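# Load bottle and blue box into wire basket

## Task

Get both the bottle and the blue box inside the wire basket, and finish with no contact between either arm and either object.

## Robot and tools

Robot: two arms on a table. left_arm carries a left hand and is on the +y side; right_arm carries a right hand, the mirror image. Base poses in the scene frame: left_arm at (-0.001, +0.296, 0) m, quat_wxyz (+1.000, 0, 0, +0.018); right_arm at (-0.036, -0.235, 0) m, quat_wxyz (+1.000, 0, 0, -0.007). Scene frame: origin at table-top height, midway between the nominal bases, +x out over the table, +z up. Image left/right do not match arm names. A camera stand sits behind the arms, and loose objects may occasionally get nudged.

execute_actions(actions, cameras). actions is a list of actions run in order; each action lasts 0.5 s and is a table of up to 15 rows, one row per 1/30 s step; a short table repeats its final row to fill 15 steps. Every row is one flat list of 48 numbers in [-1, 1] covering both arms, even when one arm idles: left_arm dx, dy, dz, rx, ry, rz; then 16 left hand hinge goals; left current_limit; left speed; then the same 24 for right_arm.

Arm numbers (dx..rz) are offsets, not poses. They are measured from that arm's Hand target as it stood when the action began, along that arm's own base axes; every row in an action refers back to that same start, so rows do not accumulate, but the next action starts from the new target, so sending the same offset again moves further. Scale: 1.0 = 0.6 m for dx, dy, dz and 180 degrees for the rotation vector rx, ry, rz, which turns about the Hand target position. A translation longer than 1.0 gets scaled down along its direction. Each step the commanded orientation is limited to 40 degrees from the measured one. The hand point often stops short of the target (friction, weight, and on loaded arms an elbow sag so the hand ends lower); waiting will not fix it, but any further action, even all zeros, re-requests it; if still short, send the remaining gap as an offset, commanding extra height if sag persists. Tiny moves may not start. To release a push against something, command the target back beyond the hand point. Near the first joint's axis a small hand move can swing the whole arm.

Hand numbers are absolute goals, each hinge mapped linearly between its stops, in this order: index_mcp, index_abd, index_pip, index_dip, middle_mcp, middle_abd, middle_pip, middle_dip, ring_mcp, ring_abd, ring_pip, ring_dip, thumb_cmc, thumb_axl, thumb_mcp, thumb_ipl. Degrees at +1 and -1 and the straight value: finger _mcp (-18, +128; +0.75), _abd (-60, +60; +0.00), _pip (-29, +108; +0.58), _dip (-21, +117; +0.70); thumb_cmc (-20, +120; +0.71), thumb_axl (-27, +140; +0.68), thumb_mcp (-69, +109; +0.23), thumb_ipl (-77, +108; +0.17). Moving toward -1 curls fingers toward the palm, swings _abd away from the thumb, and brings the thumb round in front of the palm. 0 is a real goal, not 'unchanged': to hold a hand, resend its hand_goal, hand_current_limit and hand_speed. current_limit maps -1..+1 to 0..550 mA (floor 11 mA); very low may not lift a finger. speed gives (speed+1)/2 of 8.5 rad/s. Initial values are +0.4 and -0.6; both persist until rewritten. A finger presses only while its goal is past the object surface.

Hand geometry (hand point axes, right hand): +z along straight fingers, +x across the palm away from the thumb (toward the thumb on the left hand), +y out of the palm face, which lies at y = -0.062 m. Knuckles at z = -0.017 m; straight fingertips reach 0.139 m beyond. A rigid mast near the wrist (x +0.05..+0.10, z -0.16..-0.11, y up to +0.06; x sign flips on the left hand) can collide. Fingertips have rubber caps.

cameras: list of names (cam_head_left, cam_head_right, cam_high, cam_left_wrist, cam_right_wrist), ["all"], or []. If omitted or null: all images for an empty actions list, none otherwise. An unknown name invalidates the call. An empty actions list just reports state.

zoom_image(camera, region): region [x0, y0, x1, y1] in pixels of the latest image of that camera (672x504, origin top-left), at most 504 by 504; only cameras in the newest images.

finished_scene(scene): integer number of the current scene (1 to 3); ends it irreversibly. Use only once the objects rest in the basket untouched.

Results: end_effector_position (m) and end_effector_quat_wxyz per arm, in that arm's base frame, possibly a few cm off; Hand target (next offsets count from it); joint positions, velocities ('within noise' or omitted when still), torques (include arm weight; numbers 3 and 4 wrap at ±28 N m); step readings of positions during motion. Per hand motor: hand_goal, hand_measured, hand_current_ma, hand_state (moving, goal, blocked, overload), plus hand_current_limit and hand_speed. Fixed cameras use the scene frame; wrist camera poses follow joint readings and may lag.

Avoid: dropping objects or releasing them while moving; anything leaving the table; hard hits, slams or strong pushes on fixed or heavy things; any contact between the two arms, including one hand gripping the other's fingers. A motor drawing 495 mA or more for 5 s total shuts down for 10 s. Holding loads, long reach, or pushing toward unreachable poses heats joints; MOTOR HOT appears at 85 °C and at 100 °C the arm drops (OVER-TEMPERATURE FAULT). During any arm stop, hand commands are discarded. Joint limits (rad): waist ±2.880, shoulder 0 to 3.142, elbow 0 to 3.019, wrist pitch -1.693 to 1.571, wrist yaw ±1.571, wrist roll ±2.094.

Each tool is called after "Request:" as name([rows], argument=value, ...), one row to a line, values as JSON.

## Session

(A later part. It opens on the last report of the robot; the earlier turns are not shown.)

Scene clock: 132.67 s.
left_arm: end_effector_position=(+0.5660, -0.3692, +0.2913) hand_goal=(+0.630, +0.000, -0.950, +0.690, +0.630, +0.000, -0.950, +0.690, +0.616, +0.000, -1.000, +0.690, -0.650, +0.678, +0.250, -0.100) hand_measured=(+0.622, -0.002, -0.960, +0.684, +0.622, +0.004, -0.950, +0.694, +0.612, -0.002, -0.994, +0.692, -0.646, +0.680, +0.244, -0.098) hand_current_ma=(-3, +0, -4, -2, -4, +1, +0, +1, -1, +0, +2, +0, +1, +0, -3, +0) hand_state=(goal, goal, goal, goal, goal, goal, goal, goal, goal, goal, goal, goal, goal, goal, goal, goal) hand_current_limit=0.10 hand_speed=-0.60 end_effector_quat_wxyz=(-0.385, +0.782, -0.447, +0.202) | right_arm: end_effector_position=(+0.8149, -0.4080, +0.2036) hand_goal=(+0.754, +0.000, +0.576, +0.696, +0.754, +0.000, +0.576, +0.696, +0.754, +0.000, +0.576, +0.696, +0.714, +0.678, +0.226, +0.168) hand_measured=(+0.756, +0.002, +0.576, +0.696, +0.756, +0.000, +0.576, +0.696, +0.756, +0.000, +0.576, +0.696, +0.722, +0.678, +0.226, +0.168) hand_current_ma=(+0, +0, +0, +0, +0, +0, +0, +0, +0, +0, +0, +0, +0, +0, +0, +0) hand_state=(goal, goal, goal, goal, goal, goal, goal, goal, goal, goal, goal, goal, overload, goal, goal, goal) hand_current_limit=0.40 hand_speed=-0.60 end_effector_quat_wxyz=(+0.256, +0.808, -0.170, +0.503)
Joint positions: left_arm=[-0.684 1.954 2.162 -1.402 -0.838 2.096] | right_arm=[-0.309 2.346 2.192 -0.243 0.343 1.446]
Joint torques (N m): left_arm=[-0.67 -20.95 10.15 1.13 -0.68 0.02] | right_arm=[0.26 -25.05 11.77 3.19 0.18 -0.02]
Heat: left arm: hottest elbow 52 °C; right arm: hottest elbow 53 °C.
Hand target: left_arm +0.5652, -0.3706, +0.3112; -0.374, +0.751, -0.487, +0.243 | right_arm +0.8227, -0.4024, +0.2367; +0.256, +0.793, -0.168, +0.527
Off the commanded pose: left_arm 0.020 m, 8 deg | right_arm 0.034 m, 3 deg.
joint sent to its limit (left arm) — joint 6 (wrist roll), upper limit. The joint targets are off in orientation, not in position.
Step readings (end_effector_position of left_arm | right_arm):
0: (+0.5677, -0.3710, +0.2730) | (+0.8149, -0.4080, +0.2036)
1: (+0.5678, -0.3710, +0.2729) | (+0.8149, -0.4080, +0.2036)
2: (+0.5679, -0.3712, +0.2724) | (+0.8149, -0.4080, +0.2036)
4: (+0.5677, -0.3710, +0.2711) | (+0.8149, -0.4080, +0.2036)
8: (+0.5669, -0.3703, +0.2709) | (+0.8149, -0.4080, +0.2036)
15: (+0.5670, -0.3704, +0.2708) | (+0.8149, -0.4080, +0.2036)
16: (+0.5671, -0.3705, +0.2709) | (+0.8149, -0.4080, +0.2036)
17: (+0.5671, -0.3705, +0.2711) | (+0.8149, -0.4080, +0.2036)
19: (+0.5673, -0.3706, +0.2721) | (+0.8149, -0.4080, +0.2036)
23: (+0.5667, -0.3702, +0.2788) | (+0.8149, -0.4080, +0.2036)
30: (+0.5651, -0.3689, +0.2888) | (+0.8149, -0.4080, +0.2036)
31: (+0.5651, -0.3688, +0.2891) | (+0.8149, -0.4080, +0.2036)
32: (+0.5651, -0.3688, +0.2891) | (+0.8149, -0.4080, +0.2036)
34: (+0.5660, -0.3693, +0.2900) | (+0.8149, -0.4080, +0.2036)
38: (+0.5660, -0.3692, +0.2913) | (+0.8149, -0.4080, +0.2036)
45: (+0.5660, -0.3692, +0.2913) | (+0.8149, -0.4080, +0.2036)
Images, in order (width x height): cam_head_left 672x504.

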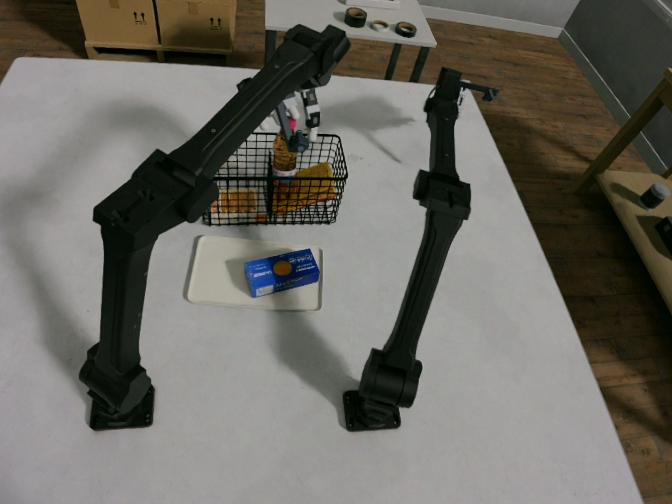

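Request:
execute_actions([
  [[0,0,0.02,0,0,0,0.863,0,-0.85,0.69,0.863,0,-0.85,0.69,0.616,0,-1,0.69,-0.65,0.678,0.5,-0.1,0.3,-0.5,0,0,0,0,0,0,0.754,0,0.576,0.696,0.754,0,0.576,0.696,0.754,0,0.576,0.696,0.714,0.678,0.226,0.168,0.4,-0.6]],
  [[0,0,0.12,0,0,0,0.863,0,-0.85,0.69,0.863,0,-0.85,0.69,0.616,0,-1,0.69,-0.65,0.678,0.5,-0.1,0.3,-0.5,0,0,0,0,0,0,0.754,0,0.576,0.696,0.754,0,0.576,0.696,0.754,0,0.576,0.696,0.714,0.678,0.226,0.168,0.4,-0.6]],
  [[-0.04,0.02,0.1,0,0,0,0.9,0,-0.85,0.69,0.616,0,-1,0.69,0.616,0,-1,0.69,-0.5,0.678,0.53,-0.157,0.3,-0.5,0,0,0,0,0,0,0.754,0,0.576,0.696,0.754,0,0.576,0.696,0.754,0,0.576,0.696,0.714,0.678,0.226,0.168,0.4,-0.6]],
  [[-0.126,0.055,0,0,0,-0.03,0.9,0,-0.85,0.69,0.616,0,-1,0.69,0.616,0,-1,0.69,-0.5,0.678,0.53,-0.157,0.3,-0.5,0,0,0,0,0,0,0.754,0,0.576,0.696,0.754,0,0.576,0.696,0.754,0,0.576,0.696,0.714,0.678,0.226,0.168,0.4,-0.6]],
  [[-0.126,0.055,0,0,0,-0.028,0.9,0,-0.85,0.69,0.616,0,-1,0.69,0.616,0,-1,0.69,-0.5,0.678,0.53,-0.157,0.3,-0.5,0,0,0,0,0,0,0.754,0,0.576,0.696,0.754,0,0.576,0.696,0.754,0,0.576,0.696,0.714,0.678,0.226,0.168,0.4,-0.6]],
  [[-0.126,0.054,-0.06,0,0,0,0.9,0,-0.85,0.69,0.616,0,-1,0.69,0.616,0,-1,0.69,-0.5,0.678,0.53,-0.157,0.3,-0.5,0,0,0,0,0,0,0.754,0,0.576,0.696,0.754,0,0.576,0.696,0.754,0,0.576,0.696,0.714,0.678,0.226,0.168,0.4,-0.6]],
], cameras=["cam_head_left","cam_high"])

Request:
zoom_image(camera="cam_head_left", region=[180, 80, 380, 320])

Request:
zoom_image(camera="cam_high", region=[250, 130, 500, 350])

Scene clock: 149.53 s.
left_arm: end_effector_position=(+0.3152, -0.2554, +0.4154) hand_goal=(+0.900, +0.000, -0.850, +0.690, +0.616, +0.000, -1.000, +0.690, +0.616, +0.000, -1.000, +0.690, -0.500, +0.678, +0.530, -0.156) hand_measured=(+0.894, -0.002, -0.852, +0.688, +0.614, +0.004, -0.994, +0.694, +0.612, -0.002, -0.994, +0.692, -0.500, +0.680, +0.522, -0.154) hand_current_ma=(-2, +0, +0, +0, +0, +0, +2, +1, -1, +0, +2, +0, +0, +0, -4, +0) hand_state=(goal, goal, goal, goal, goal, goal, goal, goal, goal, goal, goal, goal, goal, goal, goal, goal) hand_current_limit=0.30 hand_speed=-0.50 end_effector_quat_wxyz=(-0.370, +0.738, -0.509, +0.246) | right_arm: end_effector_position=(+0.8149, -0.4080, +0.2036) hand_goal=(+0.754, +0.000, +0.576, +0.696, +0.754, +0.000, +0.576, +0.696, +0.754, +0.000, +0.576, +0.696, +0.714, +0.678, +0.226, +0.168) hand_measured=(+0.756, +0.002, +0.576, +0.696, +0.756, +0.000, +0.576, +0.696, +0.756, +0.000, +0.576, +0.696, +0.722, +0.678, +0.226, +0.168) hand_current_ma=(+0, +0, +0, +0, +0, +0, +0, +0, +0, +0, +0, +0, +0, +0, +0, +0) hand_state=(goal, goal, goal, goal, goal, goal, goal, goal, goal, goal, goal, goal, overload, goal, goal, goal) hand_current_limit=0.40 hand_speed=-0.60 end_effector_quat_wxyz=(+0.256, +0.808, -0.170, +0.503)
Joint positions: left_arm=[-0.866 1.256 1.646 -1.565 -0.855 2.095] | right_arm=[-0.309 2.346 2.192 -0.243 0.343 1.446]
Joint torques (N m): left_arm=[-1.55 -8.18 9.07 1.48 -0.92 0.01] | right_arm=[0.26 -25.29 11.84 3.28 0.16 -0.04]
Heat: left arm: hottest elbow 51 °C; right arm: hottest elbow 53 °C.
Hand target: left_arm +0.3145, -0.2602, +0.4192; -0.350, +0.704, -0.553, +0.276 | right_arm +0.8227, -0.4024, +0.2367; +0.256, +0.793, -0.168, +0.527
Off the commanded pose: left_arm 0.006 m, 8 deg | right_arm 0.034 m, 3 deg.
joint sent to its limit (left arm) — joint 6 (wrist roll), upper limit. The joint targets are off in orientation, not in position.
Step readings (end_effector_position of left_arm | right_arm):
0: (+0.5660, -0.3692, +0.2913) | (+0.8149, -0.4080, +0.2036)
1: (+0.5660, -0.3692, +0.2913) | (+0.8149, -0.4080, +0.2036)
2: (+0.5660, -0.3692, +0.2913) | (+0.8149, -0.4080, +0.2036)
4: (+0.5658, -0.3687, +0.2941) | (+0.8149, -0.4080, +0.2036)
8: (+0.5649, -0.3682, +0.2971) | (+0.8149, -0.4080, +0.2036)
15: (+0.5648, -0.3681, +0.2971) | (+0.8149, -0.4080, +0.2036)
16: (+0.5647, -0.3681, +0.2978) | (+0.8149, -0.4080, +0.2036)
17: (+0.5635, -0.3674, +0.2998) | (+0.8149, -0.4080, +0.2036)
19: (+0.5610, -0.3653, +0.3095) | (+0.8149, -0.4080, +0.2036)
23: (+0.5604, -0.3647, +0.3448) | (+0.8149, -0.4080, +0.2036)
30: (+0.5574, -0.3621, +0.3979) | (+0.8149, -0.4080, +0.2036)
31: (+0.5573, -0.3620, +0.4007) | (+0.8149, -0.4080, +0.2036)
32: (+0.5568, -0.3616, +0.4024) | (+0.8149, -0.4080, +0.2036)
34: (+0.5544, -0.3596, +0.4051) | (+0.8149, -0.4080, +0.2036)
38: (+0.5506, -0.3561, +0.4136) | (+0.8149, -0.4080, +0.2036)
45: (+0.5495, -0.3556, +0.4215) | (+0.8149, -0.4080, +0.2036)
46: (+0.5495, -0.3555, +0.4215) | (+0.8149, -0.4080, +0.2036)
47: (+0.5483, -0.3553, +0.4213) | (+0.8149, -0.4080, +0.2036)
49: (+0.5383, -0.3512, +0.4172) | (+0.8149, -0.4080, +0.2036)
53: (+0.5118, -0.3423, +0.4198) | (+0.8149, -0.4080, +0.2036)
60: (+0.4772, -0.3288, +0.4511) | (+0.8149, -0.4080, +0.2036)
61: (+0.4745, -0.3270, +0.4538) | (+0.8149, -0.4080, +0.2036)
62: (+0.4700, -0.3244, +0.4541) | (+0.8149, -0.4080, +0.2036)
64: (+0.4546, -0.3148, +0.4472) | (+0.8149, -0.4080, +0.2036)
68: (+0.4228, -0.3007, +0.4381) | (+0.8149, -0.4080, +0.2036)
75: (+0.3939, -0.2913, +0.4496) | (+0.8149, -0.4080, +0.2036)
76: (+0.3927, -0.2905, +0.4502) | (+0.8149, -0.4080, +0.2036)
77: (+0.3902, -0.2895, +0.4482) | (+0.8149, -0.4080, +0.2036)
79: (+0.3757, -0.2805, +0.4318) | (+0.8149, -0.4080, +0.2036)
83: (+0.3384, -0.2640, +0.4047) | (+0.8149, -0.4080, +0.2036)
90: (+0.3164, -0.2572, +0.4148) | (+0.8149, -0.4080, +0.2036)
Images, in order (width x height): cam_head_left 672x504, cam_high 672x504.

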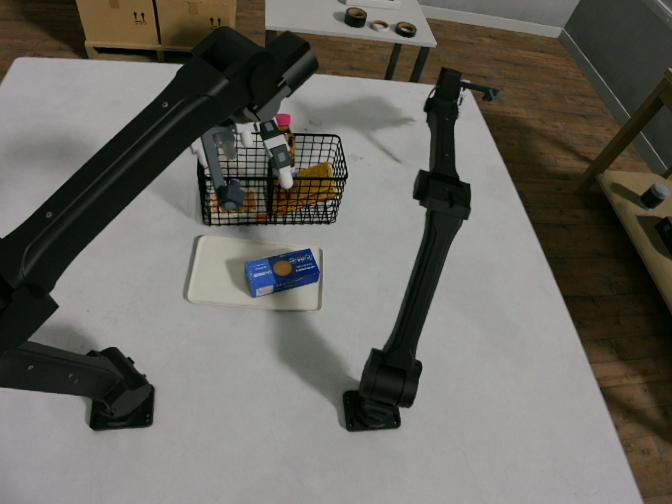

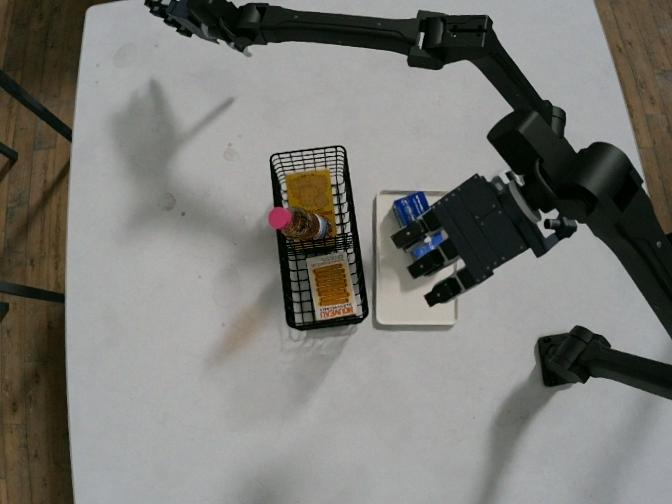

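Scaled by 2.100 from the camera's 672x504 image, which has a finer 960x720 frame.

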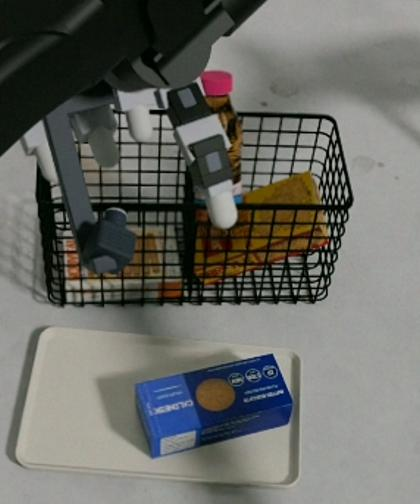

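Scaled by 2.016 from the camera's 672x504 image, which has a finer 960x720 frame.

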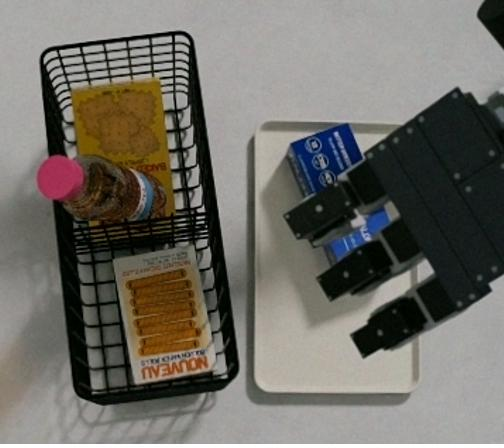

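Request:
execute_actions([
  [[-0.0045,-0.013,-0.11,0,0,0,0.9,0,-0.85,0.69,0.616,0,-1,0.69,0.616,0,-1,0.69,-0.59,0.678,0.53,-0.157,0.3,-0.5,0,0,0,0,0,0,0.754,0,0.576,0.696,0.754,0,0.576,0.696,0.754,0,0.576,0.696,0.714,0.678,0.226,0.168,0.4,-0.6]],
  [[0,0,-0.11,0,0,0,0.9,0,-0.85,0.69,0.616,0,-1,0.69,0.616,0,-1,0.69,-0.59,0.678,0.53,-0.157,0.3,-0.5,0,0,0,0,0,0,0.754,0,0.576,0.696,0.754,0,0.576,0.696,0.754,0,0.576,0.696,0.714,0.678,0.226,0.168,0.4,-0.6]],
  [[0,0,-0.11,0,0,0,0.9,0,-0.85,0.69,0.616,0,-1,0.69,0.616,0,-1,0.69,-0.59,0.678,0.53,-0.157,0.3,-0.5,0,0,0,0,0,0,0.754,0,0.576,0.696,0.754,0,0.576,0.696,0.754,0,0.576,0.696,0.714,0.678,0.226,0.168,0.4,-0.6]],
  [[0,0,-0.11,0,0,0,0.9,0,-0.85,0.69,0.616,0,-1,0.69,0.616,0,-1,0.69,-0.59,0.678,0.53,-0.157,0.3,-0.5,0,0,0,0,0,0,0.754,0,0.576,0.696,0.754,0,0.576,0.696,0.754,0,0.576,0.696,0.714,0.678,0.226,0.168,0.4,-0.6]],
  [[0,0,-0.07,0,0,0,0.9,0,-0.85,0.69,0.616,0,-1,0.69,0.616,0,-1,0.69,-0.59,0.678,0.53,-0.157,0.3,-0.5,0,0,0,0,0,0,0.754,0,0.576,0.696,0.754,0,0.576,0.696,0.754,0,0.576,0.696,0.714,0.678,0.226,0.168,0.4,-0.6]],
], cameras=["cam_head_left","cam_head_right","cam_high","cam_left_wrist"])

Request:
zoom_image(camera="cam_head_left", region=[210, 210, 330, 310])

Request:
zoom_image(camera="cam_head_right", region=[210, 210, 330, 310])

Request:
zoom_image(camera="cam_high", region=[370, 170, 520, 320])

Scene clock: 161.70 s.
left_arm: end_effector_position=(+0.3104, -0.2607, +0.1083) hand_goal=(+0.900, +0.000, -0.850, +0.690, +0.616, +0.000, -1.000, +0.690, +0.616, +0.000, -1.000, +0.690, -0.590, +0.678, +0.530, -0.156) hand_measured=(+0.894, -0.002, -0.852, +0.688, +0.614, +0.004, -0.994, +0.694, +0.612, -0.002, -0.994, +0.692, -0.588, +0.680, +0.524, -0.154) hand_current_ma=(-2, +0, +0, +0, +0, +0, +2, +1, -1, +0, +2, +0, +0, +0, -3, +0) hand_state=(goal, goal, goal, goal, goal, goal, goal, goal, goal, goal, goal, goal, goal, goal, goal, goal) hand_current_limit=0.30 hand_speed=-0.50 end_effector_quat_wxyz=(-0.368, +0.733, -0.516, +0.248) | right_arm: end_effector_position=(+0.8149, -0.4080, +0.2036) hand_goal=(+0.754, +0.000, +0.576, +0.696, +0.754, +0.000, +0.576, +0.696, +0.754, +0.000, +0.576, +0.696, +0.714, +0.678, +0.226, +0.168) hand_measured=(+0.756, +0.002, +0.576, +0.696, +0.756, +0.000, +0.576, +0.696, +0.756, +0.000, +0.576, +0.696, +0.722, +0.678, +0.226, +0.168) hand_current_ma=(+0, +0, +0, +0, +0, +0, +0, +0, +0, +0, +0, +0, +0, +0, +0, +0) hand_state=(goal, goal, goal, goal, goal, goal, goal, goal, goal, goal, goal, goal, overload, goal, goal, goal) hand_current_limit=0.40 hand_speed=-0.60 end_effector_quat_wxyz=(+0.256, +0.808, -0.170, +0.503)
Joint positions: left_arm=[-0.884 1.277 0.836 -0.736 -0.855 2.095] | right_arm=[-0.309 2.346 2.192 -0.243 0.343 1.446]
Joint torques (N m): left_arm=[-1.49 -8.12 9.06 1.5 -0.9 0.02] | right_arm=[0.15 -25.11 11.81 3.19 0.15 -0.03]
Heat: left arm: hottest elbow 51 °C; right arm: hottest elbow 54 °C.
Hand target: left_arm +0.3118, -0.2679, +0.1132; -0.350, +0.704, -0.553, +0.276 | right_arm +0.8227, -0.4024, +0.2367; +0.256, +0.793, -0.168, +0.527
Off the commanded pose: left_arm 0.009 m, 7 deg | right_arm 0.034 m, 3 deg.
joint sent to its limit (left arm) — joint 6 (wrist roll), upper limit. The joint targets are off in orientation, not in position.
Step readings (end_effector_position of left_arm | right_arm):
0: (+0.3152, -0.2554, +0.4154) | (+0.8149, -0.4080, +0.2036)
1: (+0.3154, -0.2556, +0.4147) | (+0.8149, -0.4080, +0.2036)
2: (+0.3164, -0.2571, +0.4119) | (+0.8149, -0.4080, +0.2036)
4: (+0.3159, -0.2580, +0.3954) | (+0.8149, -0.4080, +0.2036)
8: (+0.3113, -0.2580, +0.3546) | (+0.8149, -0.4080, +0.2036)
15: (+0.3130, -0.2641, +0.3414) | (+0.8149, -0.4080, +0.2036)
16: (+0.3134, -0.2647, +0.3412) | (+0.8149, -0.4080, +0.2036)
17: (+0.3147, -0.2658, +0.3392) | (+0.8149, -0.4080, +0.2036)
19: (+0.3148, -0.2659, +0.3257) | (+0.8149, -0.4080, +0.2036)
23: (+0.3095, -0.2599, +0.2890) | (+0.8149, -0.4080, +0.2036)
30: (+0.3114, -0.2621, +0.2771) | (+0.8149, -0.4080, +0.2036)
31: (+0.3118, -0.2626, +0.2768) | (+0.8149, -0.4080, +0.2036)
32: (+0.3132, -0.2639, +0.2749) | (+0.8149, -0.4080, +0.2036)
34: (+0.3142, -0.2652, +0.2625) | (+0.8149, -0.4080, +0.2036)
38: (+0.3082, -0.2584, +0.2253) | (+0.8149, -0.4080, +0.2036)
45: (+0.3099, -0.2602, +0.2125) | (+0.8149, -0.4080, +0.2036)
46: (+0.3103, -0.2607, +0.2123) | (+0.8149, -0.4080, +0.2036)
47: (+0.3118, -0.2622, +0.2106) | (+0.8149, -0.4080, +0.2036)
49: (+0.3137, -0.2644, +0.1995) | (+0.8149, -0.4080, +0.2036)
53: (+0.3075, -0.2572, +0.1645) | (+0.8149, -0.4080, +0.2036)
60: (+0.3088, -0.2589, +0.1471) | (+0.8149, -0.4080, +0.2036)
61: (+0.3094, -0.2596, +0.1472) | (+0.8149, -0.4080, +0.2036)
62: (+0.3106, -0.2609, +0.1467) | (+0.8149, -0.4080, +0.2036)
64: (+0.3125, -0.2633, +0.1416) | (+0.8149, -0.4080, +0.2036)
68: (+0.3100, -0.2603, +0.1218) | (+0.8149, -0.4080, +0.2036)
75: (+0.3095, -0.2597, +0.1079) | (+0.8149, -0.4080, +0.2036)
camera_calibration:
cam_left_wrist: T_world_to_cam=[[0.131685, 0.877819, 0.460534, 0.113084], [-0.209253, -0.429496, 0.878491, -0.211244], [0.968954, -0.212053, 0.127128, -0.252551], [0, 0, 0, 1]] pos_world=[0.185615, -0.24355, 0.165603]
Images, in order (width x height): cam_head_left 672x504, cam_head_right 672x504, cam_high 672x504, cam_left_wrist 672x504.

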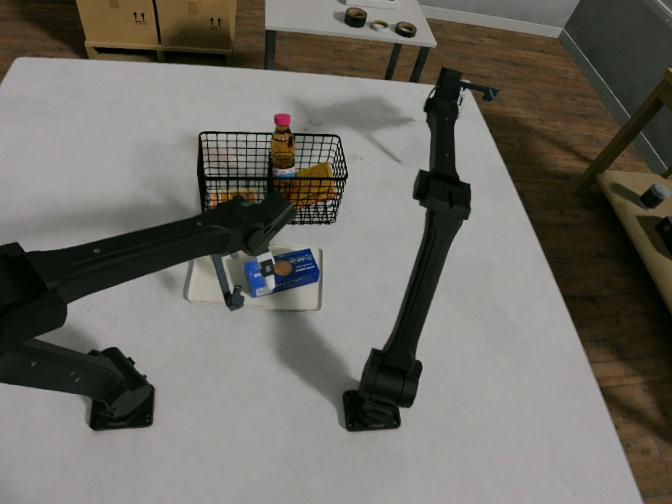

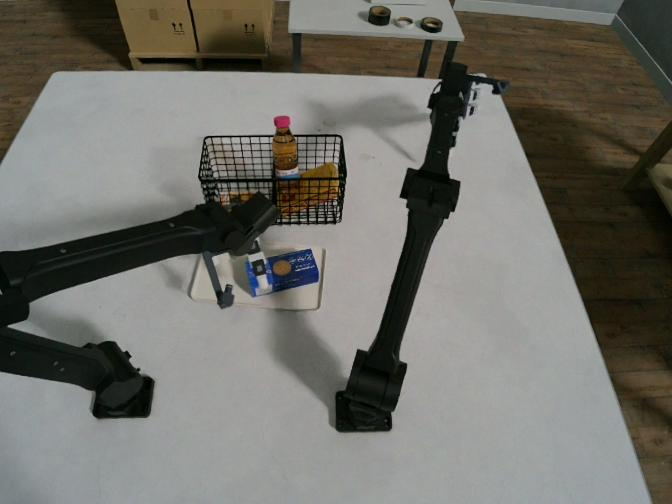

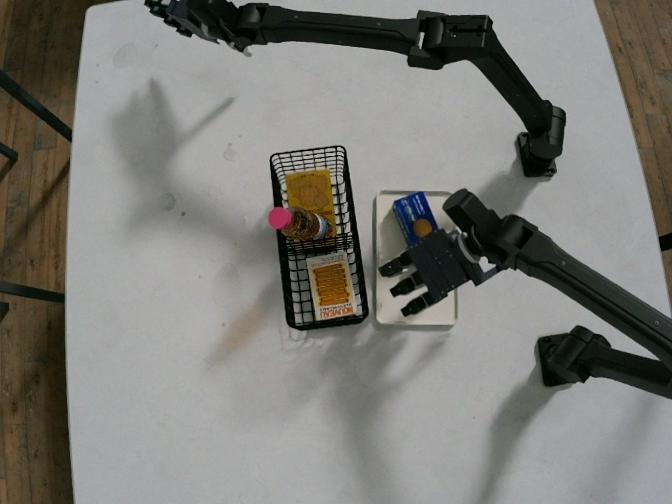

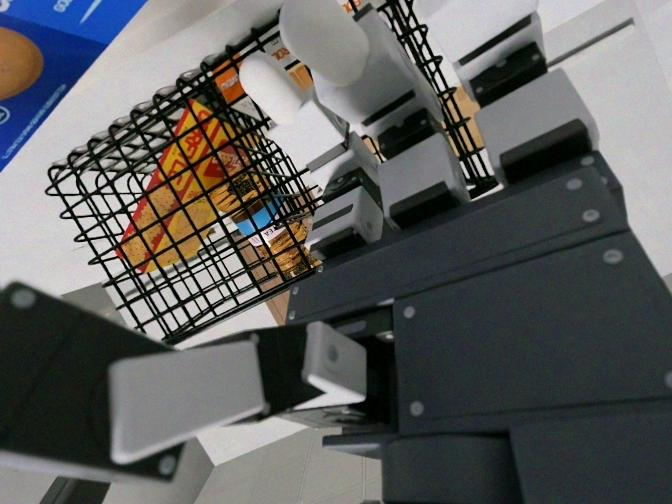

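Scaled by 4.200 from the camera's 672x504 image, which has a finer 960x720 frame.

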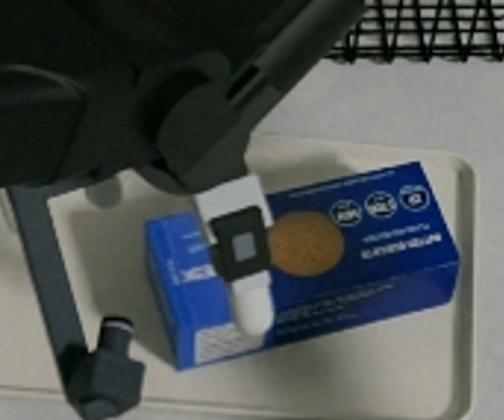

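Scaled by 4.200 from the camera's 672x504 image, which has a finer 960x720 frame.

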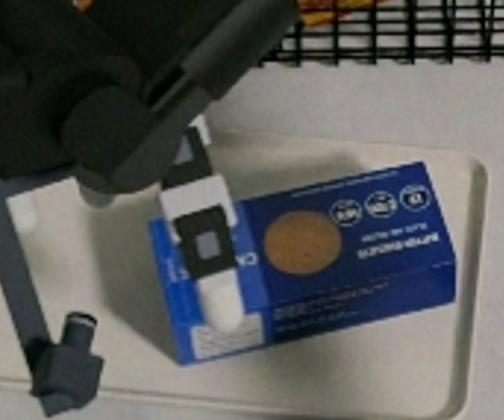

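Scaled by 3.360 from the camera's 672x504 image, which has a finer 960x720 frame.

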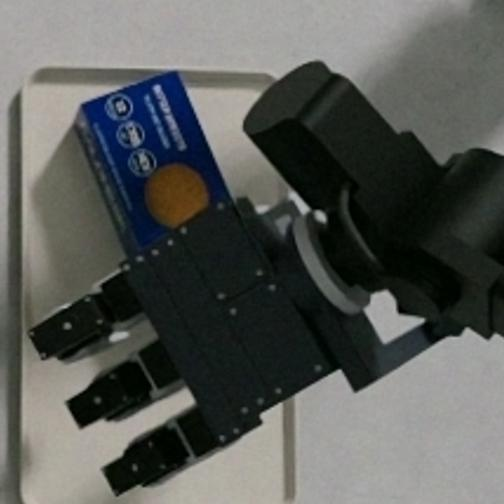

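Request:
execute_actions([
  [[0,0,-0.07,0,0,0,0.84,0,-0.9,0.66,0.616,0,-1,0.69,0.616,0,-1,0.69,-0.59,0.678,0.53,-0.157,0.3,-0.5,0,0,0,0,0,0,0.754,0,0.576,0.696,0.754,0,0.576,0.696,0.754,0,0.576,0.696,0.714,0.678,0.226,0.168,0.4,-0.6]],
  [[0,0,-0.05,0,0,0,0.84,0,-0.9,0.66,0.616,0,-1,0.69,0.616,0,-1,0.69,-0.59,0.678,0.5,-0.18,0.3,-0.5,0,0,0,0,0,0,0.754,0,0.576,0.696,0.754,0,0.576,0.696,0.754,0,0.576,0.696,0.714,0.678,0.226,0.168,0.4,-0.6]],
], cameras=["cam_head_left","cam_head_right"])

Request:
zoom_image(camera="cam_head_left", region=[210, 210, 330, 310])

Request:
zoom_image(camera="cam_head_right", region=[210, 210, 330, 310])

Scene clock: 171.13 s.
left_arm: end_effector_position=(+0.3105, -0.2608, +0.0379) hand_goal=(+0.840, +0.000, -0.900, +0.660, +0.616, +0.000, -1.000, +0.690, +0.616, +0.000, -1.000, +0.690, -0.590, +0.678, +0.500, -0.180) hand_measured=(+0.836, -0.002, -0.894, +0.664, +0.614, +0.004, -0.994, +0.694, +0.612, -0.002, -0.994, +0.692, -0.588, +0.680, +0.498, -0.178) hand_current_ma=(-1, +0, +2, +1, +0, +0, +2, +1, -1, +0, +2, +0, +0, +0, +0, +0) hand_state=(goal, goal, goal, goal, goal, goal, goal, goal, goal, goal, goal, goal, goal, goal, goal, goal) hand_current_limit=0.30 hand_speed=-0.50 end_effector_quat_wxyz=(-0.368, +0.733, -0.515, +0.250) | right_arm: end_effector_position=(+0.8149, -0.4080, +0.2036) hand_goal=(+0.754, +0.000, +0.576, +0.696, +0.754, +0.000, +0.576, +0.696, +0.754, +0.000, +0.576, +0.696, +0.714, +0.678, +0.226, +0.168) hand_measured=(+0.756, +0.002, +0.576, +0.696, +0.756, +0.000, +0.576, +0.696, +0.756, +0.000, +0.576, +0.696, +0.722, +0.678, +0.226, +0.168) hand_current_ma=(+0, +0, +0, +0, +0, +0, +0, +0, +0, +0, +0, +0, +0, +0, +0, +0) hand_state=(goal, goal, goal, goal, goal, goal, goal, goal, goal, goal, goal, goal, overload, goal, goal, goal) hand_current_limit=0.40 hand_speed=-0.60 end_effector_quat_wxyz=(+0.256, +0.808, -0.170, +0.503)
Joint positions: left_arm=[-0.884 1.393 0.727 -0.507 -0.855 2.095] | right_arm=[-0.309 2.346 2.192 -0.243 0.343 1.446]
Joint torques (N m): left_arm=[-1.44 -8.53 7.94 1.39 -0.88 0.02] | right_arm=[0.32 -25.05 11.86 3.11 0.17 -0.05]
Heat: left arm: hottest elbow 51 °C; right arm: hottest elbow 54 °C.
Hand target: left_arm +0.3117, -0.2678, +0.0411; -0.350, +0.704, -0.553, +0.276 | right_arm +0.8227, -0.4024, +0.2367; +0.256, +0.793, -0.168, +0.527
Off the commanded pose: left_arm 0.008 m, 7 deg | right_arm 0.034 m, 3 deg.
joint sent to its limit (left arm) — joint 6 (wrist roll), upper limit. The joint targets are off in orientation, not in position.
Step readings (end_effector_position of left_arm | right_arm):
0: (+0.3104, -0.2607, +0.1083) | (+0.8149, -0.4080, +0.2036)
1: (+0.3104, -0.2608, +0.1082) | (+0.8149, -0.4080, +0.2036)
2: (+0.3114, -0.2619, +0.1074) | (+0.8149, -0.4080, +0.2036)
4: (+0.3130, -0.2639, +0.1023) | (+0.8149, -0.4080, +0.2036)
8: (+0.3103, -0.2606, +0.0804) | (+0.8149, -0.4080, +0.2036)
15: (+0.3090, -0.2591, +0.0655) | (+0.8149, -0.4080, +0.2036)
16: (+0.3095, -0.2596, +0.0657) | (+0.8149, -0.4080, +0.2036)
17: (+0.3104, -0.2607, +0.0654) | (+0.8149, -0.4080, +0.2036)
19: (+0.3125, -0.2633, +0.0630) | (+0.8149, -0.4080, +0.2036)
23: (+0.3119, -0.2625, +0.0488) | (+0.8149, -0.4080, +0.2036)
30: (+0.3098, -0.2600, +0.0375) | (+0.8149, -0.4080, +0.2036)
Images, in order (width x height): cam_head_left 672x504, cam_head_right 672x504.

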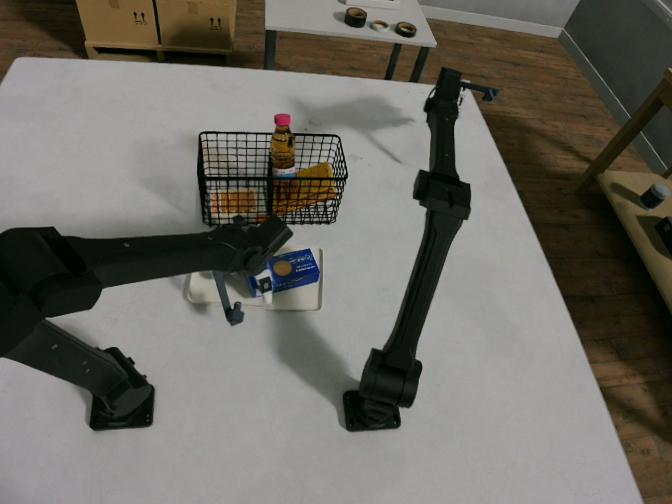

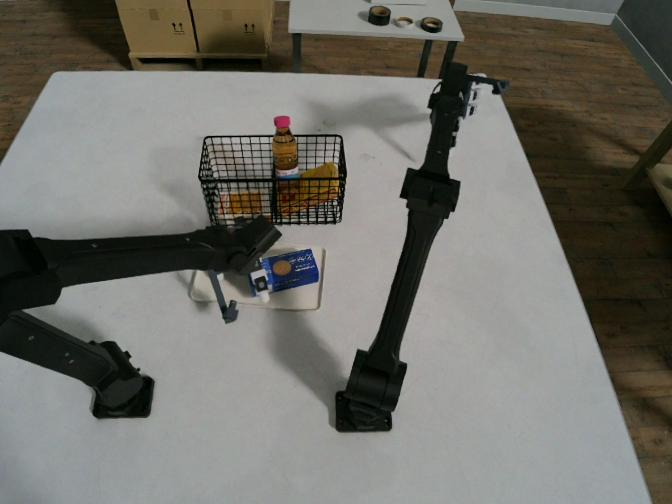

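Scaled by 4.200 from the camera's 672x504 image, which has a finer 960x720 frame.

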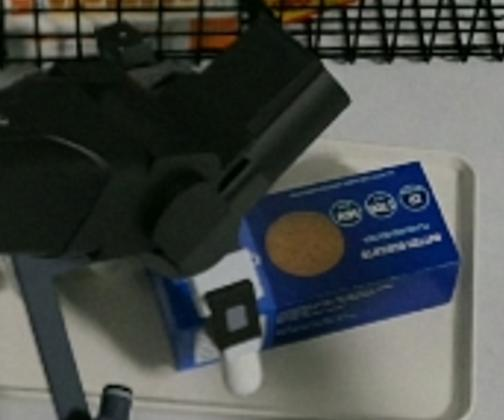

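Scaled by 4.200 from the camera's 672x504 image, which has a finer 960x720 frame.

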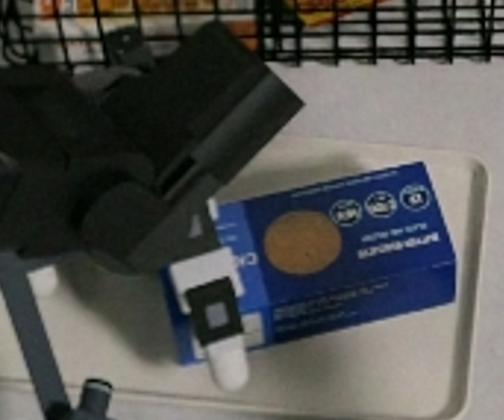

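Request:
execute_actions([
  [[0,0,0,0,0,0,0.74,0,-0.97,0.62,0.616,0,-1,0.69,0.616,0,-1,0.69,-0.59,0.678,0.3,-0.2,0.3,-0.7,0,0,0,0,0,0,0.754,0,0.576,0.696,0.754,0,0.576,0.696,0.754,0,0.576,0.696,0.714,0.678,0.226,0.168,0.4,-0.6]],
  [[0,0,0,0,0,0,0.6,0,-1,0.6,0.616,0,-1,0.69,0.616,0,-1,0.69,-0.59,0.678,0.1,-0.23,0.3,-0.7,0,0,0,0,0,0,0.754,0,0.576,0.696,0.754,0,0.576,0.696,0.754,0,0.576,0.696,0.714,0.678,0.226,0.168,0.4,-0.6]],
  [[0,0,0,0,0,0,0.54,0,-1,0.6,0.616,0,-1,0.69,0.616,0,-1,0.69,-0.59,0.678,-0.02,-0.25,0.45,-0.7,0,0,0,0,0,0,0.754,0,0.576,0.696,0.754,0,0.576,0.696,0.754,0,0.576,0.696,0.714,0.678,0.226,0.168,0.4,-0.6]],
], cameras=["cam_head_left","cam_head_right"])

Request:
zoom_image(camera="cam_head_left", region=[210, 210, 330, 310])

Scene clock: 176.70 s.
left_arm: end_effector_position=(+0.3111, -0.2611, +0.0382) hand_goal=(+0.540, +0.000, -1.000, +0.600, +0.616, +0.000, -1.000, +0.690, +0.616, +0.000, -1.000, +0.690, -0.590, +0.678, -0.020, -0.250) hand_measured=(+0.712, -0.002, -0.954, +0.620, +0.614, +0.004, -0.994, +0.694, +0.612, -0.002, -0.994, +0.692, -0.594, +0.680, +0.294, -0.208) hand_current_ma=(+399, +0, +55, +14, +0, +0, +2, +1, -1, +0, +2, +0, -1, +0, +399, +78) hand_state=(blocked, goal, blocked, goal, goal, goal, goal, goal, goal, goal, goal, goal, goal, goal, blocked, blocked) hand_current_limit=0.45 hand_speed=-0.70 end_effector_quat_wxyz=(-0.368, +0.733, -0.514, +0.251) | right_arm: end_effector_position=(+0.8149, -0.4080, +0.2036) hand_goal=(+0.754, +0.000, +0.576, +0.696, +0.754, +0.000, +0.576, +0.696, +0.754, +0.000, +0.576, +0.696, +0.714, +0.678, +0.226, +0.168) hand_measured=(+0.756, +0.002, +0.576, +0.696, +0.756, +0.000, +0.576, +0.696, +0.756, +0.000, +0.576, +0.696, +0.722, +0.678, +0.226, +0.168) hand_current_ma=(+0, +0, +0, +0, +0, +0, +0, +0, +0, +0, +0, +0, +0, +0, +0, +0) hand_state=(goal, goal, goal, goal, goal, goal, goal, goal, goal, goal, goal, goal, overload, goal, goal, goal) hand_current_limit=0.40 hand_speed=-0.60 end_effector_quat_wxyz=(+0.256, +0.808, -0.170, +0.503)
Joint positions: left_arm=[-0.884 1.393 0.727 -0.504 -0.857 2.095] | right_arm=[-0.309 2.346 2.192 -0.243 0.343 1.446]
Joint torques (N m): left_arm=[-1.49 -8.53 7.92 1.35 -0.78 0.03] | right_arm=[0.5 -25 11.74 3.21 0.17 -0.03]
Heat: left arm: hottest elbow 50 °C; right arm: hottest elbow 54 °C.
Hand target: left_arm +0.3118, -0.2678, +0.0411; -0.350, +0.704, -0.553, +0.276 | right_arm +0.8227, -0.4024, +0.2367; +0.256, +0.793, -0.168, +0.527
Off the commanded pose: left_arm 0.007 m, 7 deg | right_arm 0.034 m, 3 deg.
joint sent to its limit (left arm) — joint 6 (wrist roll), upper limit. The joint targets are off in orientation, not in position.
Step readings (end_effector_position of left_arm | right_arm):
0: (+0.3105, -0.2609, +0.0379) | (+0.8149, -0.4080, +0.2036)
1: (+0.3105, -0.2609, +0.0379) | (+0.8149, -0.4080, +0.2036)
2: (+0.3105, -0.2609, +0.0379) | (+0.8149, -0.4080, +0.2036)
4: (+0.3105, -0.2609, +0.0379) | (+0.8149, -0.4080, +0.2036)
8: (+0.3105, -0.2609, +0.0379) | (+0.8149, -0.4080, +0.2036)
15: (+0.3105, -0.2609, +0.0379) | (+0.8149, -0.4080, +0.2036)
16: (+0.3105, -0.2609, +0.0379) | (+0.8149, -0.4080, +0.2036)
17: (+0.3105, -0.2609, +0.0379) | (+0.8149, -0.4080, +0.2036)
19: (+0.3106, -0.2609, +0.0379) | (+0.8149, -0.4080, +0.2036)
23: (+0.3110, -0.2610, +0.0381) | (+0.8149, -0.4080, +0.2036)
30: (+0.3110, -0.2610, +0.0381) | (+0.8149, -0.4080, +0.2036)
31: (+0.3110, -0.2610, +0.0381) | (+0.8149, -0.4080, +0.2036)
32: (+0.3110, -0.2609, +0.0382) | (+0.8149, -0.4080, +0.2036)
34: (+0.3111, -0.2611, +0.0382) | (+0.8149, -0.4080, +0.2036)
38: (+0.3111, -0.2611, +0.0382) | (+0.8149, -0.4080, +0.2036)
45: (+0.3111, -0.2611, +0.0382) | (+0.8149, -0.4080, +0.2036)
Images, in order (width x height): cam_head_left 672x504, cam_head_right 672x504.

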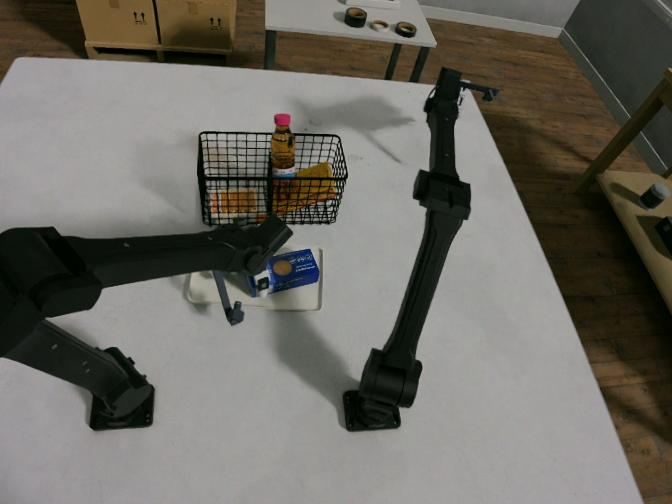

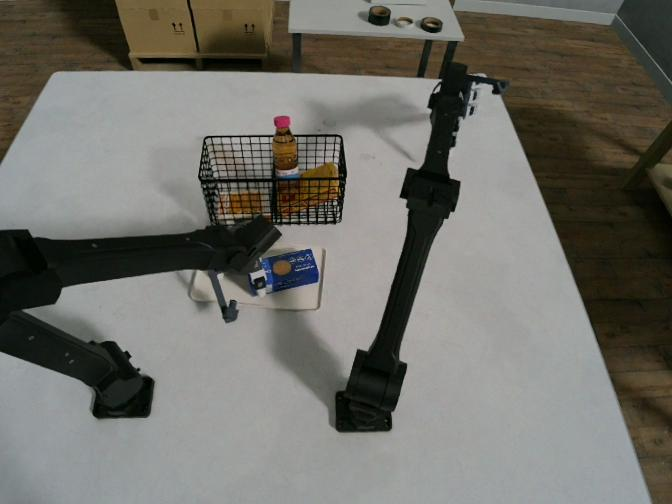

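Scaled by 4.200 from the camera's 672x504 image, which has a finer 960x720 frame.

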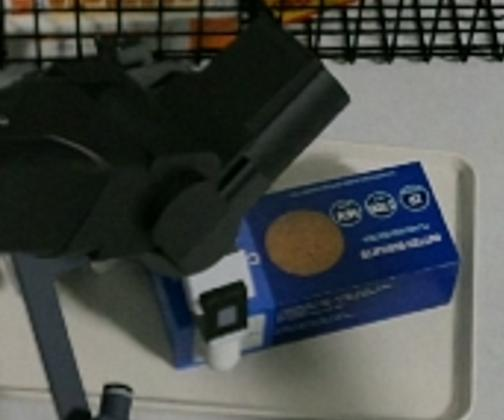

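Request:
execute_actions([
  [[0.0035,-0.0146,0.11,0,0,0,0.54,0,-1,0.6,0.616,0,-1,0.69,0.616,0,-1,0.69,-0.59,0.678,-0.02,-0.25,0.45,-0.7,0,0,0,0,0,0,0.754,0,0.576,0.696,0.754,0,0.576,0.696,0.754,0,0.576,0.696,0.714,0.678,0.226,0.168,0.4,-0.6]],
  [[0.0101,-0.0421,0.08,0,0,0,0.54,0,-1,0.6,0.616,0,-1,0.69,0.616,0,-1,0.69,-0.59,0.678,-0.02,-0.25,0.45,-0.7,0,0,0,0,0,0,0.754,0,0.576,0.696,0.754,0,0.576,0.696,0.754,0,0.576,0.696,0.714,0.678,0.226,0.168,0.4,-0.6]],
  [[0.0155,-0.0648,0.06,0,0,0,0.54,0,-1,0.6,0.616,0,-1,0.69,0.616,0,-1,0.69,-0.59,0.678,-0.02,-0.25,0.45,-0.7,0,0,0,0,0,0,0.754,0,0.576,0.696,0.754,0,0.576,0.696,0.754,0,0.576,0.696,0.714,0.678,0.226,0.168,0.4,-0.6]],
], cameras=["cam_head_left","cam_head_right"])

Request:
zoom_image(camera="cam_head_left", region=[200, 180, 340, 310])

Scene clock: 184.10 s.
left_arm: end_effector_position=(+0.3188, -0.3213, +0.1612) hand_goal=(+0.540, +0.000, -1.000, +0.600, +0.616, +0.000, -1.000, +0.690, +0.616, +0.000, -1.000, +0.690, -0.590, +0.678, -0.020, -0.250) hand_measured=(+0.702, -0.002, -0.922, +0.638, +0.614, +0.004, -1.000, +0.688, +0.612, -0.002, -0.994, +0.692, -0.596, +0.680, +0.268, -0.208) hand_current_ma=(+399, +0, +137, +42, +0, +0, +0, -1, -1, +0, +2, +0, -2, +0, +399, +78) hand_state=(blocked, goal, blocked, blocked, goal, goal, goal, goal, goal, goal, goal, goal, goal, goal, blocked, blocked) hand_current_limit=0.45 hand_speed=-0.70 end_effector_quat_wxyz=(-0.364, +0.711, -0.551, +0.243) | right_arm: end_effector_position=(+0.8149, -0.4080, +0.2036) hand_goal=(+0.754, +0.000, +0.576, +0.696, +0.754, +0.000, +0.576, +0.696, +0.754, +0.000, +0.576, +0.696, +0.714, +0.678, +0.226, +0.168) hand_measured=(+0.756, +0.002, +0.576, +0.696, +0.756, +0.000, +0.576, +0.696, +0.756, +0.000, +0.576, +0.696, +0.722, +0.678, +0.226, +0.168) hand_current_ma=(+0, +0, +0, +0, +0, +0, +0, +0, +0, +0, +0, +0, +0, +0, +0, +0) hand_state=(goal, goal, goal, goal, goal, goal, goal, goal, goal, goal, goal, goal, overload, goal, goal, goal) hand_current_limit=0.40 hand_speed=-0.60 end_effector_quat_wxyz=(+0.256, +0.808, -0.170, +0.503)
Joint positions: left_arm=[-0.954 1.375 1.084 -0.925 -0.853 2.097] | right_arm=[-0.309 2.346 2.192 -0.243 0.343 1.446]
Joint torques (N m): left_arm=[-1.03 -10.4 13.85 0.59 -0.76 0.01] | right_arm=[0.15 -25.17 11.75 3.22 0.14 -0.03]
Heat: left arm: hottest elbow 50 °C; right arm: hottest elbow 54 °C.
Hand target: left_arm +0.3292, -0.3408, +0.1911; -0.350, +0.704, -0.553, +0.276 | right_arm +0.8227, -0.4024, +0.2367; +0.256, +0.793, -0.168, +0.527
Off the commanded pose: left_arm 0.037 m, 4 deg | right_arm 0.034 m, 3 deg.
joint sent to its limit (left arm) — joint 6 (wrist roll), upper limit. The joint targets still meet the commanded pose.
Step readings (end_effector_position of left_arm | right_arm):
0: (+0.3111, -0.2611, +0.0382) | (+0.8149, -0.4080, +0.2036)
1: (+0.3111, -0.2610, +0.0382) | (+0.8149, -0.4080, +0.2036)
2: (+0.3103, -0.2602, +0.0387) | (+0.8149, -0.4080, +0.2036)
4: (+0.3052, -0.2549, +0.0424) | (+0.8149, -0.4080, +0.2036)
8: (+0.2999, -0.2496, +0.0591) | (+0.8149, -0.4080, +0.2036)
15: (+0.3042, -0.2572, +0.0818) | (+0.8149, -0.4080, +0.2036)
16: (+0.3040, -0.2572, +0.0822) | (+0.8149, -0.4080, +0.2036)
17: (+0.3030, -0.2565, +0.0832) | (+0.8149, -0.4080, +0.2036)
19: (+0.3013, -0.2574, +0.0898) | (+0.8149, -0.4080, +0.2036)
23: (+0.3067, -0.2732, +0.1134) | (+0.8149, -0.4080, +0.2036)
30: (+0.3110, -0.2839, +0.1297) | (+0.8149, -0.4080, +0.2036)
31: (+0.3105, -0.2834, +0.1296) | (+0.8149, -0.4080, +0.2036)
32: (+0.3095, -0.2837, +0.1303) | (+0.8149, -0.4080, +0.2036)
34: (+0.3096, -0.2875, +0.1357) | (+0.8149, -0.4080, +0.2036)
38: (+0.3164, -0.3100, +0.1558) | (+0.8149, -0.4080, +0.2036)
45: (+0.3195, -0.3221, +0.1680) | (+0.8149, -0.4080, +0.2036)
Images, in order (width x height): cam_head_left 672x504, cam_head_right 672x504.

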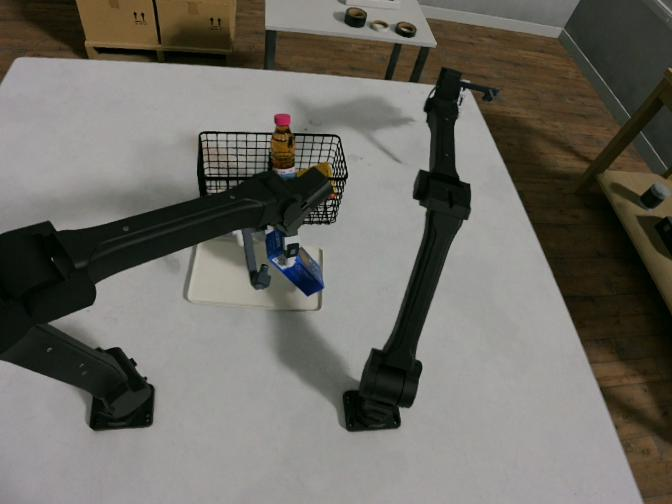

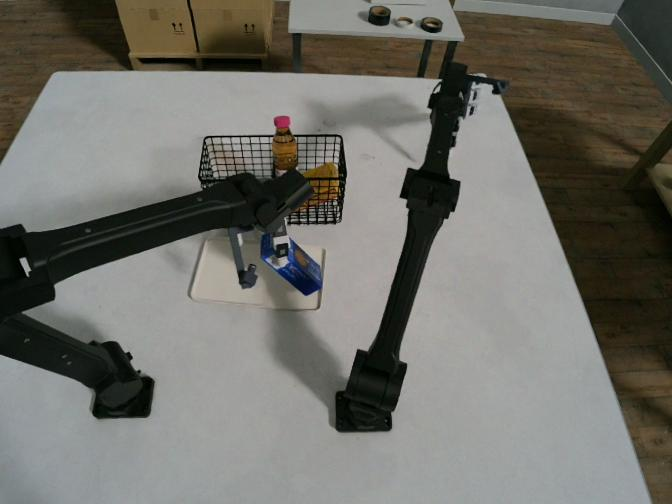

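Scaled by 3.600 from the camera's 672x504 image, which has a finer 960x720 frame.

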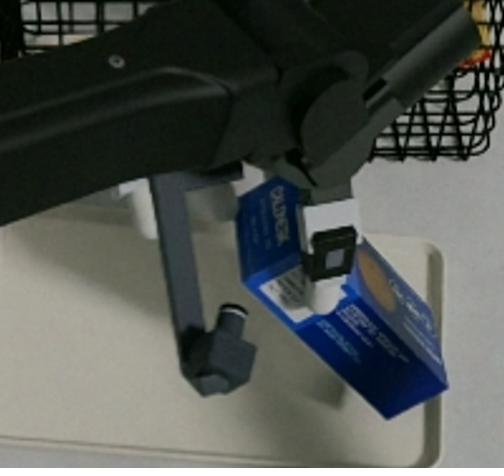

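Request:
execute_actions([
  [[0.0186,-0.07,0.05,0,0,0,0.54,0,-1,0.6,0.616,0,-1,0.69,0.616,0,-1,0.69,-0.59,0.678,-0.02,-0.25,0.45,-0.7,0,0,0,0,0,0,0.754,0,0.576,0.696,0.754,0,0.576,0.696,0.754,0,0.576,0.696,0.714,0.678,0.226,0.168,0.4,-0.6]],
  [[0.008,-0.03,0.07,0,0,0,0.54,0,-1,0.6,0.616,0,-1,0.69,0.616,0,-1,0.69,-0.59,0.678,-0.02,-0.25,0.45,-0.7,0,0,0,0,0,0,0.754,0,0.576,0.696,0.754,0,0.576,0.696,0.754,0,0.576,0.696,0.714,0.678,0.226,0.168,0.4,-0.6]],
  [[0,0,0.1,0,0,0,0.54,0,-1,0.6,0.616,0,-1,0.69,0.616,0,-1,0.69,-0.59,0.678,-0.02,-0.25,0.45,-0.7,0,0,0,0,0,0,0.754,0,0.576,0.696,0.754,0,0.576,0.696,0.754,0,0.576,0.696,0.714,0.678,0.226,0.168,0.4,-0.6]],
  [[0,0.03,0.1,0,0,0,0.54,0,-1,0.6,0.616,0,-1,0.69,0.616,0,-1,0.69,-0.59,0.678,-0.02,-0.25,0.45,-0.7,0,0,0,0,0,0,0.754,0,0.576,0.696,0.754,0,0.576,0.696,0.754,0,0.576,0.696,0.714,0.678,0.226,0.168,0.4,-0.6]],
], cameras=["cam_head_left","cam_head_right","cam_high"])

Request:
zoom_image(camera="cam_head_left", region=[200, 100, 380, 310])

Scene clock: 190.00 s.
left_arm: end_effector_position=(+0.3369, -0.3776, +0.3483) hand_goal=(+0.540, +0.000, -1.000, +0.600, +0.616, +0.000, -1.000, +0.690, +0.616, +0.000, -1.000, +0.690, -0.590, +0.678, -0.020, -0.250) hand_measured=(+0.702, -0.002, -0.922, +0.638, +0.614, +0.004, -1.000, +0.686, +0.612, -0.002, -0.994, +0.692, -0.596, +0.680, +0.268, -0.208) hand_current_ma=(+399, +0, +137, +42, +0, +0, +0, -1, -1, +0, +2, +0, -2, +0, +399, +78) hand_state=(blocked, goal, blocked, blocked, goal, goal, goal, goal, goal, goal, goal, goal, goal, goal, blocked, blocked) hand_current_limit=0.45 hand_speed=-0.70 end_effector_quat_wxyz=(-0.360, +0.700, -0.566, +0.245) | right_arm: end_effector_position=(+0.8149, -0.4080, +0.2036) hand_goal=(+0.754, +0.000, +0.576, +0.696, +0.754, +0.000, +0.576, +0.696, +0.754, +0.000, +0.576, +0.696, +0.714, +0.678, +0.226, +0.168) hand_measured=(+0.756, +0.002, +0.576, +0.696, +0.756, +0.000, +0.576, +0.696, +0.756, +0.000, +0.576, +0.696, +0.722, +0.678, +0.226, +0.168) hand_current_ma=(+0, +0, +0, +0, +0, +0, +0, +0, +0, +0, +0, +0, +0, +0, +0, +0) hand_state=(goal, goal, goal, goal, goal, goal, goal, goal, goal, goal, goal, goal, overload, goal, goal, goal) hand_current_limit=0.40 hand_speed=-0.60 end_effector_quat_wxyz=(+0.256, +0.808, -0.170, +0.503)
Joint positions: left_arm=[-0.989 1.502 1.715 -1.437 -0.851 2.1] | right_arm=[-0.309 2.346 2.192 -0.243 0.343 1.446]
Joint torques (N m): left_arm=[0.15 -12.92 14.56 0.55 -0.82 -0.02] | right_arm=[0.15 -25 11.67 3.21 0.12 -0.05]
Heat: left arm: hottest elbow 51 °C; right arm: hottest elbow 54 °C.
Hand target: left_arm +0.3453, -0.3828, +0.3831; -0.350, +0.704, -0.553, +0.276 | right_arm +0.8227, -0.4024, +0.2367; +0.256, +0.793, -0.168, +0.527
Off the commanded pose: left_arm 0.036 m, 4 deg | right_arm 0.034 m, 3 deg.
joint sent to its limit (left arm) — joint 6 (wrist roll), upper limit. The joint targets still meet the commanded pose.
Step readings (end_effector_position of left_arm | right_arm):
0: (+0.3188, -0.3213, +0.1612) | (+0.8149, -0.4080, +0.2036)
1: (+0.3188, -0.3213, +0.1615) | (+0.8149, -0.4080, +0.2036)
2: (+0.3187, -0.3217, +0.1623) | (+0.8149, -0.4080, +0.2036)
4: (+0.3203, -0.3271, +0.1675) | (+0.8149, -0.4080, +0.2036)
8: (+0.3291, -0.3514, +0.1847) | (+0.8149, -0.4080, +0.2036)
15: (+0.3317, -0.3637, +0.1952) | (+0.8149, -0.4080, +0.2036)
16: (+0.3315, -0.3633, +0.1947) | (+0.8149, -0.4080, +0.2036)
17: (+0.3311, -0.3627, +0.1948) | (+0.8149, -0.4080, +0.2036)
19: (+0.3311, -0.3638, +0.1986) | (+0.8149, -0.4080, +0.2036)
23: (+0.3367, -0.3745, +0.2174) | (+0.8149, -0.4080, +0.2036)
30: (+0.3396, -0.3814, +0.2373) | (+0.8149, -0.4080, +0.2036)
31: (+0.3392, -0.3811, +0.2376) | (+0.8149, -0.4080, +0.2036)
32: (+0.3385, -0.3800, +0.2381) | (+0.8149, -0.4080, +0.2036)
34: (+0.3371, -0.3780, +0.2442) | (+0.8149, -0.4080, +0.2036)
38: (+0.3394, -0.3814, +0.2690) | (+0.8149, -0.4080, +0.2036)
45: (+0.3421, -0.3855, +0.2935) | (+0.8149, -0.4080, +0.2036)
46: (+0.3417, -0.3849, +0.2939) | (+0.8149, -0.4080, +0.2036)
47: (+0.3406, -0.3832, +0.2948) | (+0.8149, -0.4080, +0.2036)
49: (+0.3378, -0.3790, +0.3012) | (+0.8149, -0.4080, +0.2036)
53: (+0.3373, -0.3782, +0.3262) | (+0.8149, -0.4080, +0.2036)
60: (+0.3381, -0.3794, +0.3486) | (+0.8149, -0.4080, +0.2036)
Images, in order (width x height): cam_head_left 672x504, cam_head_right 672x504, cam_high 672x504.

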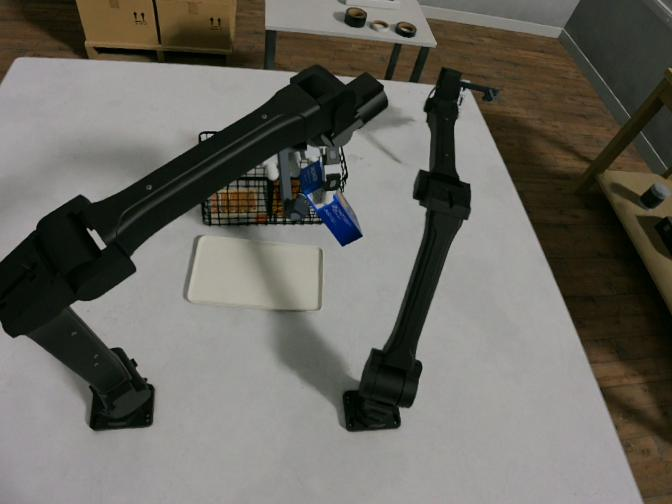

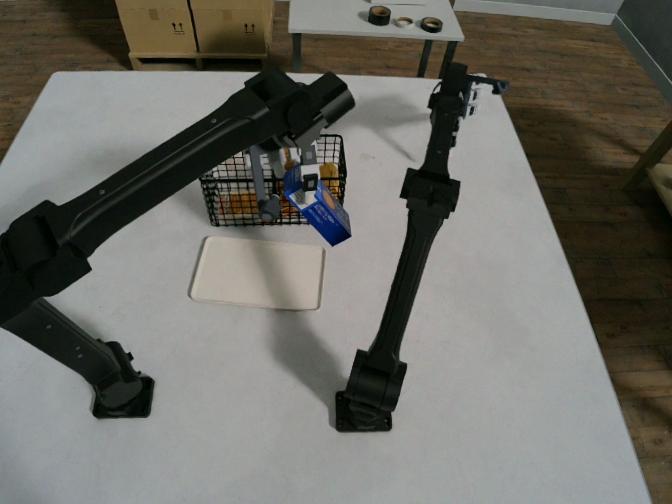

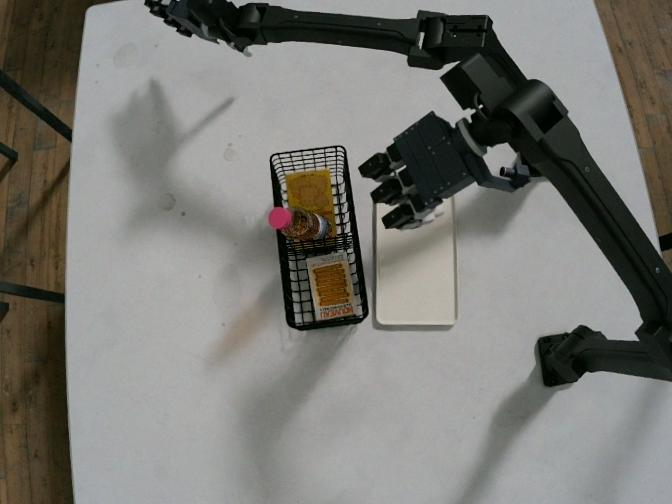

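Scaled by 2.400 from the camera's 672x504 image, which has a finer 960x720 frame.

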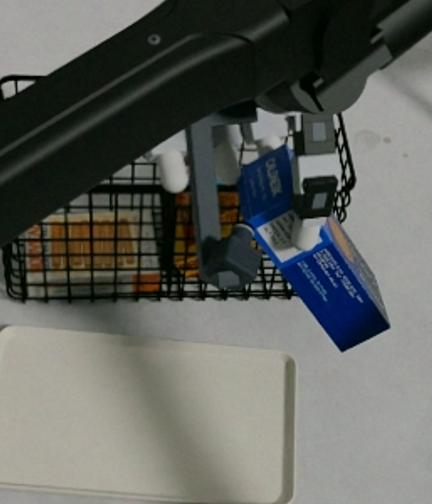

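Request:
zoom_image(camera="cam_head_right", region=[270, 130, 370, 260])

Request:
zoom_image(camera="cam_head_left", region=[280, 130, 380, 260])

Scaled by 3.877 from the camera's 672x504 image, which has a finer 960x720 frame.

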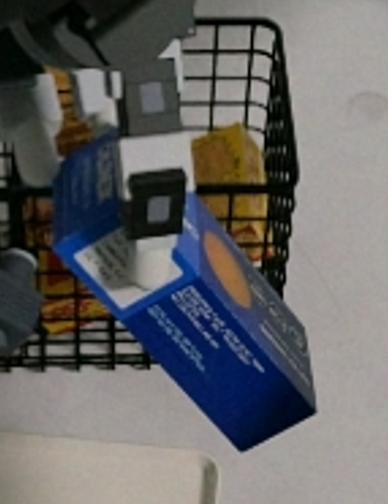

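Scaled by 3.877 from the camera's 672x504 image, which has a finer 960x720 frame.

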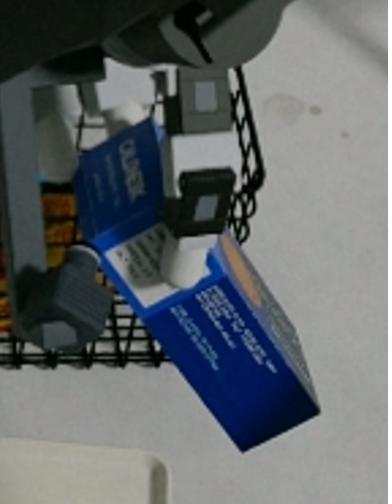

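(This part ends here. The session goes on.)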